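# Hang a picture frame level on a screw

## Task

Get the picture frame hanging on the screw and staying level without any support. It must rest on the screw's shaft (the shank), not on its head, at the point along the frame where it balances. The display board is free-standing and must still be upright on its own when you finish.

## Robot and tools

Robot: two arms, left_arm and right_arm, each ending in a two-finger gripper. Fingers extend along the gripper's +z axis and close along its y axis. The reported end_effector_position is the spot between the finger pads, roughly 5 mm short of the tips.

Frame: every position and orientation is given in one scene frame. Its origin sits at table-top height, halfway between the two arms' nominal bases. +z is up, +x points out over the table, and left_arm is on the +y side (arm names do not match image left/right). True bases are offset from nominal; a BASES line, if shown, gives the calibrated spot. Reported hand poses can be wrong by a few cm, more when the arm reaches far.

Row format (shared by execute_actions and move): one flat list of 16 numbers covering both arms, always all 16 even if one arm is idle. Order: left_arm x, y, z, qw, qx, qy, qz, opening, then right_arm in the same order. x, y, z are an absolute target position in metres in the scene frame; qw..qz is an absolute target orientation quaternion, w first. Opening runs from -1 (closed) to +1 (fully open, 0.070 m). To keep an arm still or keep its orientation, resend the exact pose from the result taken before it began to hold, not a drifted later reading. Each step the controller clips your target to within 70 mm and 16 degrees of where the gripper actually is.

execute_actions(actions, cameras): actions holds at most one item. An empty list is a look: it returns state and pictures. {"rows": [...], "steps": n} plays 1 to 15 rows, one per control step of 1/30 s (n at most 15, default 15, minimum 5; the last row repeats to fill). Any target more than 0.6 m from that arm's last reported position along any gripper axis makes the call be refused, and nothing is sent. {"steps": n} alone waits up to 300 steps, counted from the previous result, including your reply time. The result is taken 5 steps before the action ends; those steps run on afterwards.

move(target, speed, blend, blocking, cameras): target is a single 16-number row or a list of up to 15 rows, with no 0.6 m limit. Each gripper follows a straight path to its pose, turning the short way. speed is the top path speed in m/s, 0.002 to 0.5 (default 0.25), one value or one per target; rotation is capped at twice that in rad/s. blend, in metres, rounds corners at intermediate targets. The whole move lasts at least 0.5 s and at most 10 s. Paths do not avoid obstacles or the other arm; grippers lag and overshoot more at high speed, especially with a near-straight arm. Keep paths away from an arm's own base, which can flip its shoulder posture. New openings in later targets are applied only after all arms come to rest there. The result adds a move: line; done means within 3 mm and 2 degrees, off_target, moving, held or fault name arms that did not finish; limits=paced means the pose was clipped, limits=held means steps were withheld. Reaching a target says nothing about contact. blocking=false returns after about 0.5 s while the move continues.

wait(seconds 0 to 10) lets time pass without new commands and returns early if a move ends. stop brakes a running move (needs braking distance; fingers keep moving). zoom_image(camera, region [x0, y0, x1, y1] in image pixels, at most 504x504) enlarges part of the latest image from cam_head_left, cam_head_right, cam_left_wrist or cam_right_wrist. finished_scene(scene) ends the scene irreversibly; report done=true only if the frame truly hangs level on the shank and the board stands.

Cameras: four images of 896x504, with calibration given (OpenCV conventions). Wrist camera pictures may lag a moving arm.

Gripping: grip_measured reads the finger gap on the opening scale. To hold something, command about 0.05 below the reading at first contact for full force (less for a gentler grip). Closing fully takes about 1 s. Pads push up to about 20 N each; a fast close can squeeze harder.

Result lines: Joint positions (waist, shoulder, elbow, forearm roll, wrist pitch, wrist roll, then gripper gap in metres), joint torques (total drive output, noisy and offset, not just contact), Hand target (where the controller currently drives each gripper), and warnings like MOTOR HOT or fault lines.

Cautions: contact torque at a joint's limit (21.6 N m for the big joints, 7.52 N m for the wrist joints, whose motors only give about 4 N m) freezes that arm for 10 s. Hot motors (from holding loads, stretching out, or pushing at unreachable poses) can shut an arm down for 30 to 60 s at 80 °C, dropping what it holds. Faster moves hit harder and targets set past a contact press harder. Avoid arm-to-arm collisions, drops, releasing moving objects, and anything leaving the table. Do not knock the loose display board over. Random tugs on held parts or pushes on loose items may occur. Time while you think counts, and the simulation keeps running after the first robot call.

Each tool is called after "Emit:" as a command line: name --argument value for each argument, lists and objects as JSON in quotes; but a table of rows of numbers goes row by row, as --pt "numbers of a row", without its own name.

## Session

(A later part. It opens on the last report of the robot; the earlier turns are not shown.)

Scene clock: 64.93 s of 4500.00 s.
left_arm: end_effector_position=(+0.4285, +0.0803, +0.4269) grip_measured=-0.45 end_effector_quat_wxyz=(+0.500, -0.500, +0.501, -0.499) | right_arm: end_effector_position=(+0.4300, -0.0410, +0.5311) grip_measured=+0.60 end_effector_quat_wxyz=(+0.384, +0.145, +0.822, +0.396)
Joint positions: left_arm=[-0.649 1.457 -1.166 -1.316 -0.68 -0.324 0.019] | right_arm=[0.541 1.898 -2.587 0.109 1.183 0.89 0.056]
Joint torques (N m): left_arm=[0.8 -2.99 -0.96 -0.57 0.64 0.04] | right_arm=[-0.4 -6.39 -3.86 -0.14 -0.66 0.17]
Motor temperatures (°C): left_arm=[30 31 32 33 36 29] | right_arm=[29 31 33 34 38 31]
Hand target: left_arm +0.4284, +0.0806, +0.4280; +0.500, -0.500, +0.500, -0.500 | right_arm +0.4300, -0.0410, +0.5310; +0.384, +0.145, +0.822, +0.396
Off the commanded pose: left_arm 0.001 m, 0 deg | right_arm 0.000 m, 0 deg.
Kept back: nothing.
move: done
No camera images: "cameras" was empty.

Emit:
move --pt "0.4284 0.0804 0.4276 0.5 -0.5 0.5 -0.5 -0.42 0.43 -0.041 0.531 0.384 0.145 0.822 0.396 0.6" --pt "0.4284 0.0804 0.4274 0.5 -0.5 0.5 -0.5 -0.38 0.43 -0.041 0.531 0.384 0.145 0.822 0.396 0.6" --pt "0.4284 0.0804 0.4272 0.5 -0.5 0.5 -0.5 -0.28 0.43 -0.041 0.531 0.384 0.145 0.822 0.396 0.6" --speed 0.02 --cameras '["cam_right_wrist", "cam_head_left", "cam_head_right"]'

Emit:
zoom_image --camera "cam_right_wrist" --region '[410, 270, 480, 310]'

Scene clock: 68.53 s of 4500.00 s.
left_arm: end_effector_position=(+0.4285, +0.0804, +0.4269) grip_measured=-0.28 end_effector_quat_wxyz=(+0.500, -0.500, +0.500, -0.500) | right_arm: end_effector_position=(+0.4300, -0.0410, +0.5311) grip_measured=+0.60 end_effector_quat_wxyz=(+0.384, +0.145, +0.822, +0.396)
Joint positions: left_arm=[-0.649 1.457 -1.165 -1.313 -0.681 -0.327 0.025] | right_arm=[0.541 1.898 -2.587 0.109 1.183 0.89 0.056]
Joint torques (N m): left_arm=[-0.67 -5.92 -3.8 0.69 -0.57 -0.11] | right_arm=[-0.39 -6.45 -3.83 -0.14 -0.67 0.16]
Motor temperatures (°C): left_arm=[30 31 32 33 36 29] | right_arm=[29 31 33 34 38 31]
Hand target: left_arm +0.4284, +0.0804, +0.4272; +0.500, -0.500, +0.500, -0.500 | right_arm +0.4300, -0.0410, +0.5310; +0.384, +0.145, +0.822, +0.396
Off the commanded pose: left_arm 0.000 m, 0 deg | right_arm 0.000 m, 0 deg.
Kept back: nothing.
move: done
camera_calibration:
cam_right_wrist: T_world_to_cam=[[0.0332889, -0.628845, -0.776818, 0.373117], [-0.982219, 0.123102, -0.141743, 0.496327], [0.184762, 0.767724, -0.613566, 0.396191], [0, 0, 0, 1]] pos_world=[0.40188, -0.130631, 0.603285]
Images, in order (width x height): cam_head_left 896x504, cam_head_right 896x504, cam_right_wrist 896x504.

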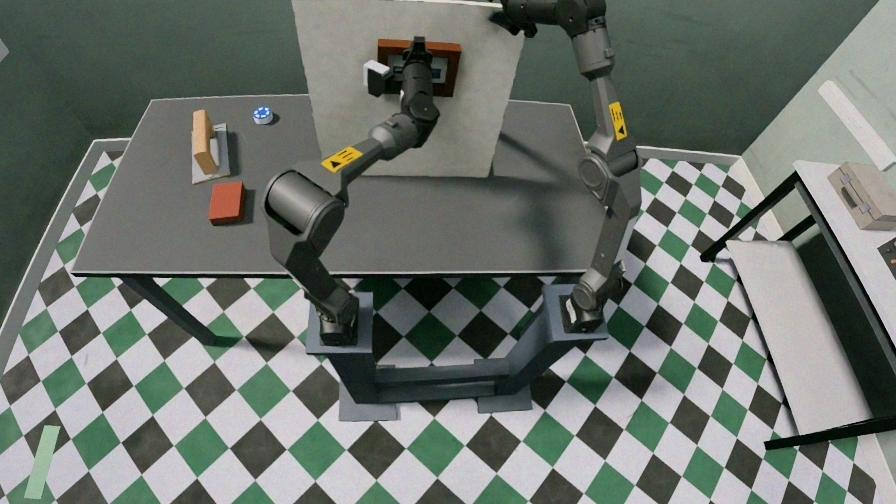

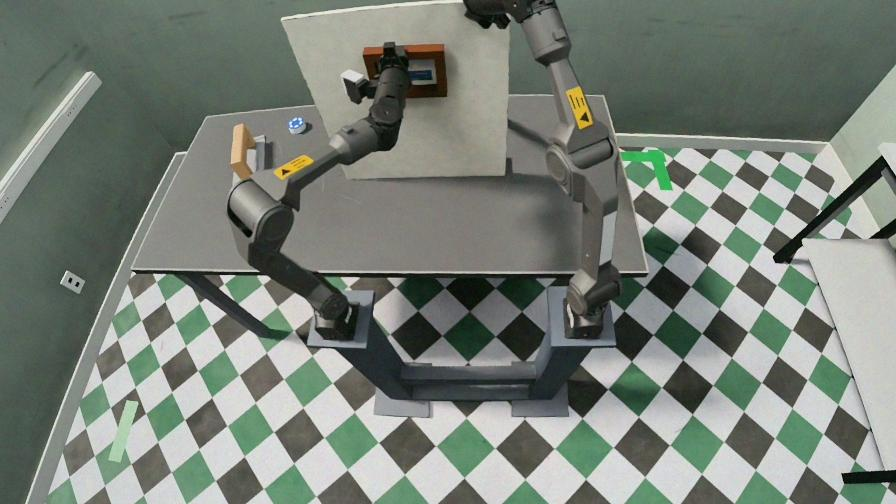

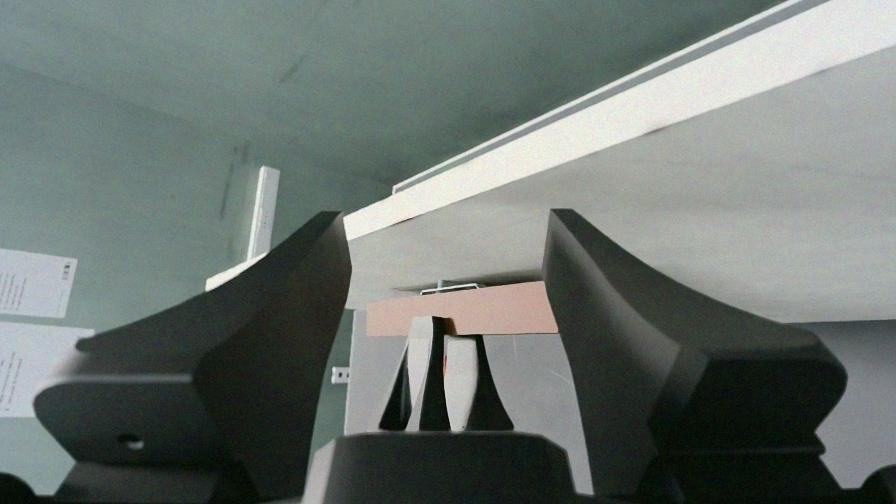

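Scaled by 7.200 from the camera's 896x504 image, which has a finer 1280x720 frame.

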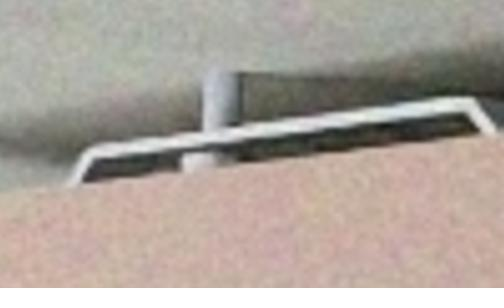

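Emit:
move --pt "0.4284 0.0804 0.4272 0.5 -0.5 0.5 -0.5 -0.1 0.43 -0.041 0.531 0.384 0.145 0.822 0.396 0.6" --pt "0.4284 0.0804 0.4272 0.5 -0.5 0.5 -0.5 0.2 0.43 -0.041 0.531 0.384 0.145 0.822 0.396 0.6" --speed 0.02 --cameras '["cam_right_wrist", "cam_head_left", "cam_head_right"]'

Emit:
zoom_image --camera "cam_right_wrist" --region '[410, 270, 480, 310]'

Emit:
zoom_image --camera "cam_head_left" --region '[360, 20, 480, 110]'

Emit:
zoom_image --camera "cam_head_right" --region '[345, 20, 465, 110]'

Scene clock: 70.83 s of 4500.00 s.
left_arm: end_effector_position=(+0.4285, +0.0804, +0.4269) grip_measured=+0.20 end_effector_quat_wxyz=(+0.500, -0.500, +0.500, -0.500) | right_arm: end_effector_position=(+0.4300, -0.0410, +0.5311) grip_measured=+0.60 end_effector_quat_wxyz=(+0.384, +0.145, +0.822, +0.396)
Joint positions: left_arm=[-0.649 1.457 -1.165 -1.313 -0.681 -0.327 0.042] | right_arm=[0.541 1.898 -2.587 0.109 1.183 0.89 0.056]
Joint torques (N m): left_arm=[-0.77 -6.48 -3.75 0.69 -0.57 -0.11] | right_arm=[-0.37 -6.48 -3.86 -0.13 -0.68 0.15]
Motor temperatures (°C): left_arm=[30 31 32 33 35 29] | right_arm=[29 31 33 34 38 31]
Hand target: left_arm +0.4284, +0.0804, +0.4272; +0.500, -0.500, +0.500, -0.500 | right_arm +0.4300, -0.0410, +0.5310; +0.384, +0.145, +0.822, +0.396
Off the commanded pose: left_arm 0.000 m, 0 deg | right_arm 0.000 m, 0 deg.
Kept back: nothing.
move: done
camera_calibration:
cam_right_wrist: T_world_to_cam=[[0.0332889, -0.628845, -0.776818, 0.373117], [-0.982219, 0.123102, -0.141743, 0.496327], [0.184762, 0.767724, -0.613566, 0.396191], [0, 0, 0, 1]] pos_world=[0.40188, -0.130631, 0.603285]
Images, in order (width x height): cam_head_left 896x504, cam_head_right 896x504, cam_right_wrist 896x504.

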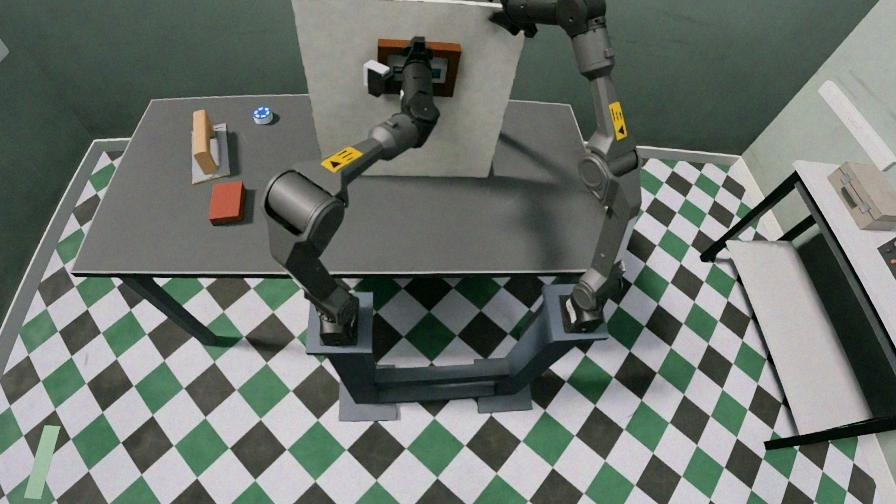

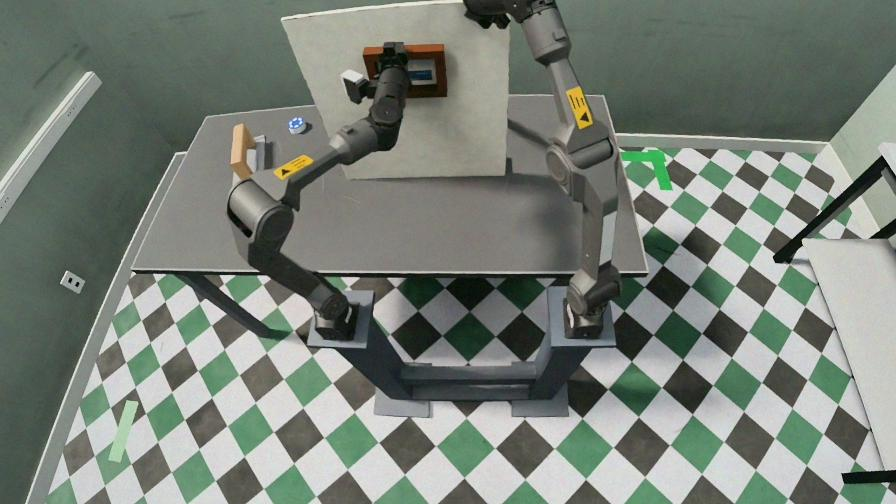

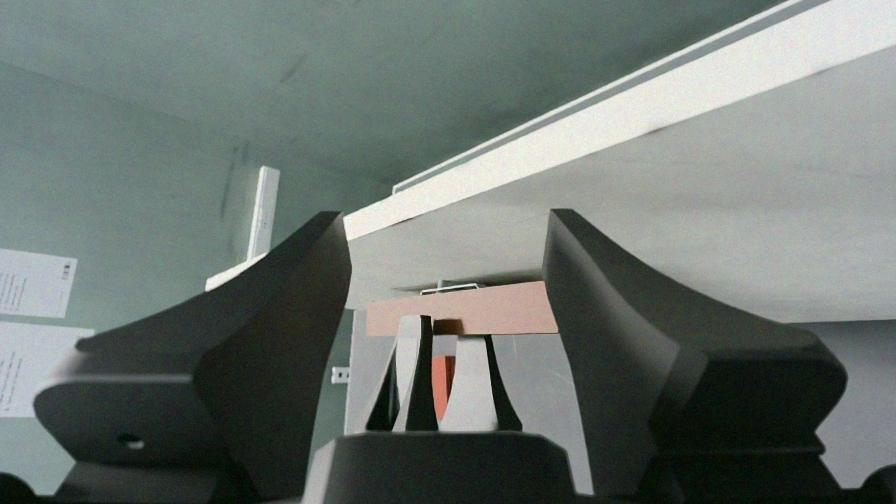

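Scaled by 7.200 from the camera's 896x504 image, which has a finer 1280x720 frame.

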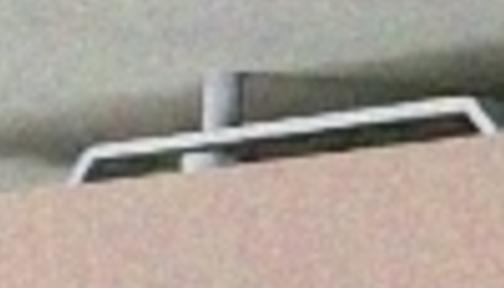

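Scaled by 4.200 from the camera's 896x504 image, which has a finer 1280x720 frame.

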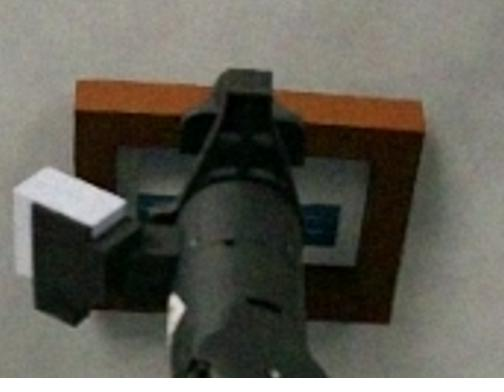

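Scaled by 4.200 from the camera's 896x504 image, which has a finer 1280x720 frame.

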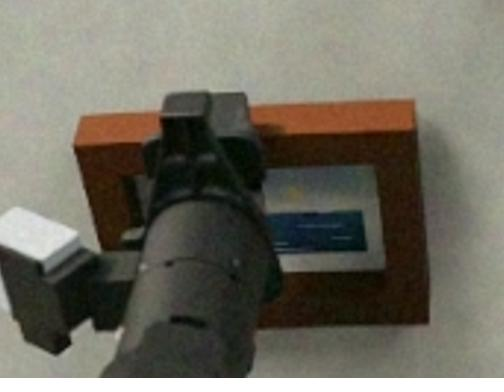

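Emit:
move --pt "0.38 0.0804 0.4272 0.5 -0.5 0.5 -0.5 0.2 0.43 -0.041 0.531 0.384 0.145 0.822 0.396 0.6" --pt "0.32 0.0904 0.42 0.5 -0.5 0.5 -0.5 0.2 0.40 -0.055 0.56 0.384 0.145 0.822 0.396 0.6" --speed '[0.06, 0.15]' --blend 0.015 --cameras '["cam_right_wrist", "cam_head_left", "cam_head_right"]'

Emit:
zoom_image --camera "cam_head_left" --region '[360, 20, 480, 110]'

Emit:
zoom_image --camera "cam_head_right" --region '[345, 20, 465, 110]'

Scene clock: 72.80 s of 4500.00 s.
left_arm: end_effector_position=(+0.3196, +0.0906, +0.4202) grip_measured=+0.20 end_effector_quat_wxyz=(+0.500, -0.500, +0.500, -0.500) | right_arm: end_effector_position=(+0.3995, -0.0552, +0.5601) grip_measured=+0.60 end_effector_quat_wxyz=(+0.395, +0.143, +0.811, +0.407)
Joint positions: left_arm=[-0.991 1.162 -0.884 -1.448 -1.008 -0.227 0.042] | right_arm=[0.551 1.811 -2.572 0.097 1.216 0.906 0.056]
Joint torques (N m): left_arm=[0.55 -2.65 -3.39 0.84 -0.25 -0.03] | right_arm=[0.41 -5.4 -2.72 -0.12 -0.4 0.1]
Motor temperatures (°C): left_arm=[30 31 32 33 35 29] | right_arm=[29 31 33 34 38 31]
Hand target: left_arm +0.3200, +0.0904, +0.4200; +0.500, -0.500, +0.500, -0.500 | right_arm +0.3998, -0.0551, +0.5596; +0.395, +0.144, +0.811, +0.406
Off the commanded pose: left_arm 0.001 m, 0 deg | right_arm 0.001 m, 2 deg.
joint sent to its limit (right arm) — joint 5 (wrist pitch), upper limit.
Kept back: nothing.
move: done
camera_calibration:
cam_right_wrist: T_world_to_cam=[[0.0563492, -0.611728, -0.789058, 0.386337], [-0.977205, 0.128229, -0.169196, 0.485923], [0.204682, 0.780606, -0.590559, 0.410443], [0, 0, 0, 1]] pos_world=[0.369066, -0.14637, 0.629449]
Images, in order (width x height): cam_head_left 896x504, cam_head_right 896x504, cam_right_wrist 896x504.

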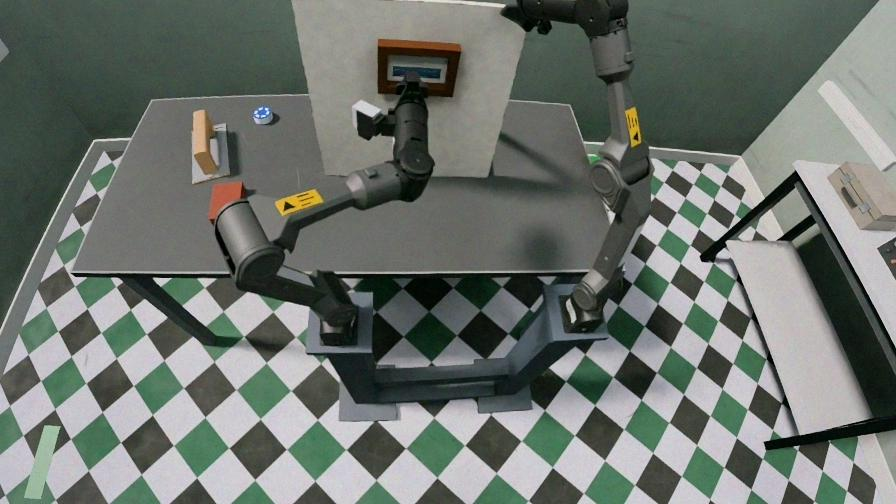

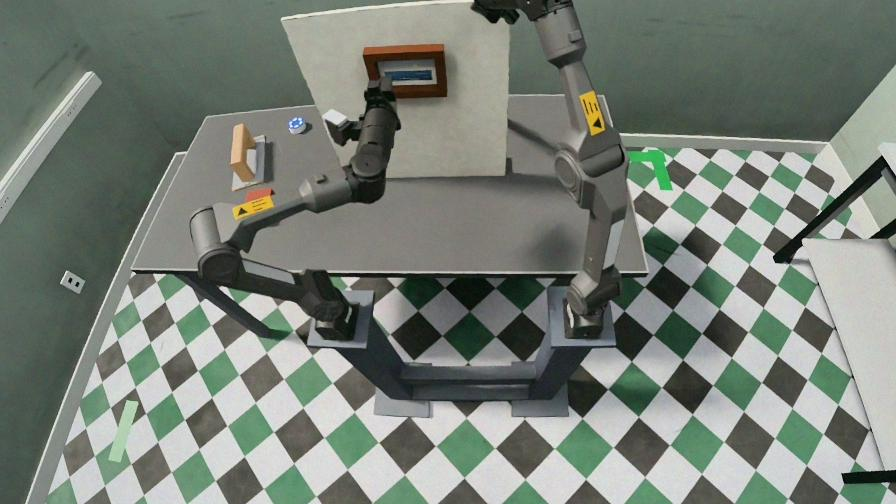

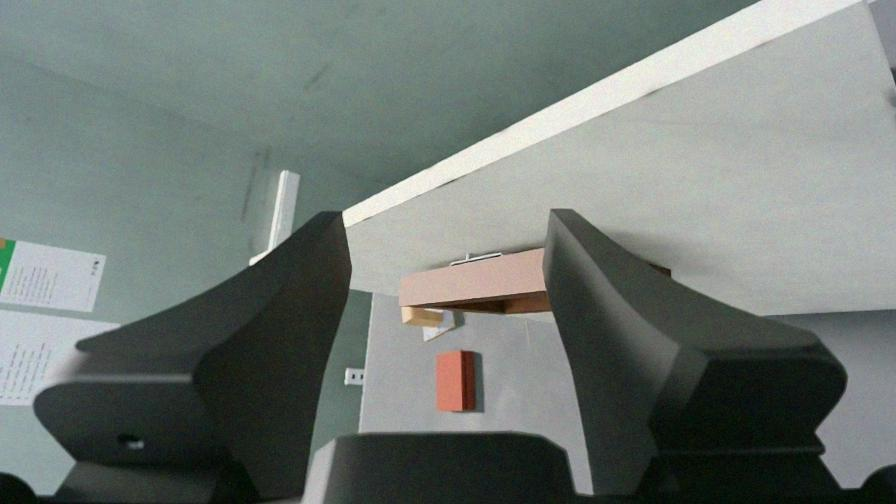

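Scaled by 4.200 from the camera's 896x504 image, which has a finer 1280x720 frame.

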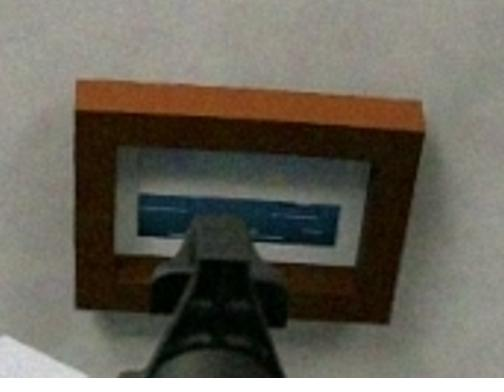

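Scaled by 4.200 from the camera's 896x504 image, which has a finer 1280x720 frame.

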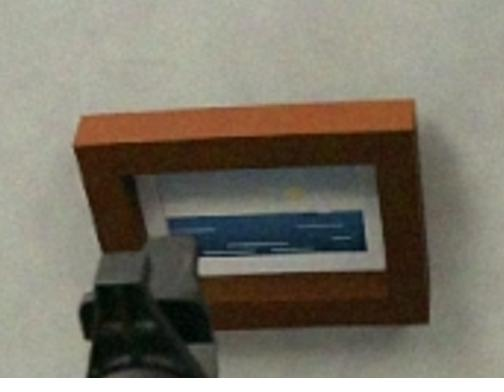

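Emit:
zoom_image --camera "cam_right_wrist" --region '[430, 235, 520, 285]'

Emit:
execute_actions --actions '[]' --cameras '["cam_left_wrist"]'

Scaled by 5.600 from the camera's 896x504 image, which has a finer 1280x720 frame.

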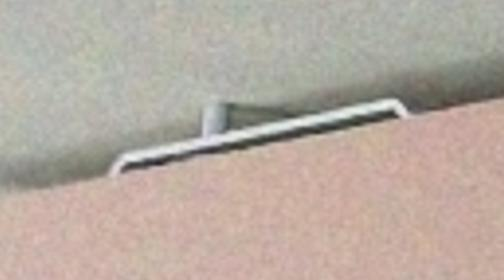

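Scene clock: 74.33 s of 4500.00 s.
left_arm: end_effector_position=(+0.3200, +0.0905, +0.4200) grip_measured=+0.20 end_effector_quat_wxyz=(+0.500, -0.500, +0.500, -0.500) | right_arm: end_effector_position=(+0.3995, -0.0552, +0.5601) grip_measured=+0.60 end_effector_quat_wxyz=(+0.395, +0.143, +0.811, +0.407)
Joint positions: left_arm=[-0.99 1.164 -0.885 -1.448 -1.008 -0.227 0.042] | right_arm=[0.551 1.811 -2.572 0.097 1.216 0.906 0.056]
Joint torques (N m): left_arm=[0.41 -2.32 -3.59 0.92 -0.24 -0.11] | right_arm=[-0.4 -5.45 -2.71 0.02 -0.09 -0.19]
Motor temperatures (°C): left_arm=[30 31 32 32 35 29] | right_arm=[29 31 33 34 38 31]
Hand target: left_arm +0.3200, +0.0904, +0.4200; +0.500, -0.500, +0.500, -0.500 | right_arm +0.3998, -0.0551, +0.5596; +0.395, +0.144, +0.811, +0.406
Off the commanded pose: left_arm 0.000 m, 0 deg | right_arm 0.001 m, 2 deg.
Steps of this call (1-46: nothing new was sent). Readings (end_effector_position of left_arm | right_arm):
1: (+0.3196, +0.0906, +0.4202) | (+0.3995, -0.0552, +0.5601)
2: (+0.3196, +0.0906, +0.4202) | (+0.3995, -0.0552, +0.5601)
4: (+0.3196, +0.0906, +0.4202) | (+0.3995, -0.0552, +0.5601)
8: (+0.3198, +0.0907, +0.4200) | (+0.3995, -0.0552, +0.5601)
46: the state above
camera_calibration:
cam_left_wrist: T_world_to_cam=[[0.0231761, -0.0110387, 0.99967, -0.422765], [-0.559645, -0.828723, 0.00382361, 0.253059], [0.828408, -0.559549, -0.0253844, -0.0820229], [0, 0, 0, 1]] pos_world=[0.21937, 0.159153, 0.419576]
Images, in order (width x height): cam_left_wrist 896x504.

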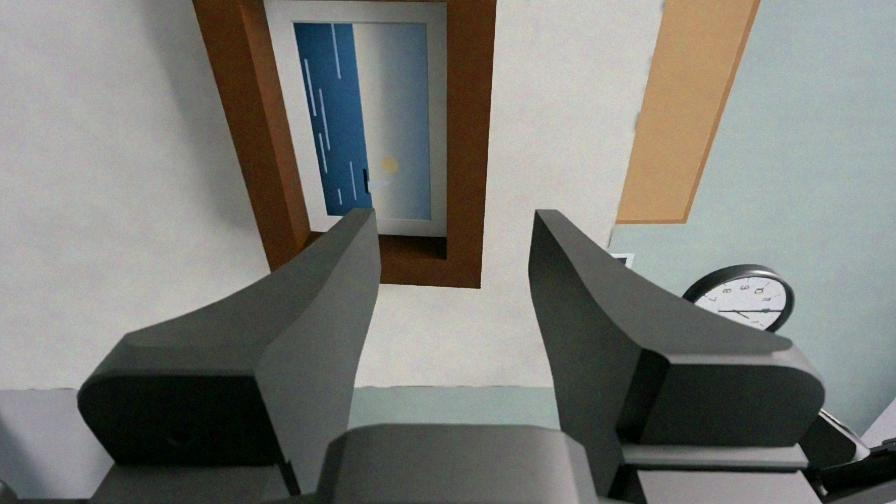

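Emit:
finished_scene --scene 2 --done true

The scene is finished: the task was done.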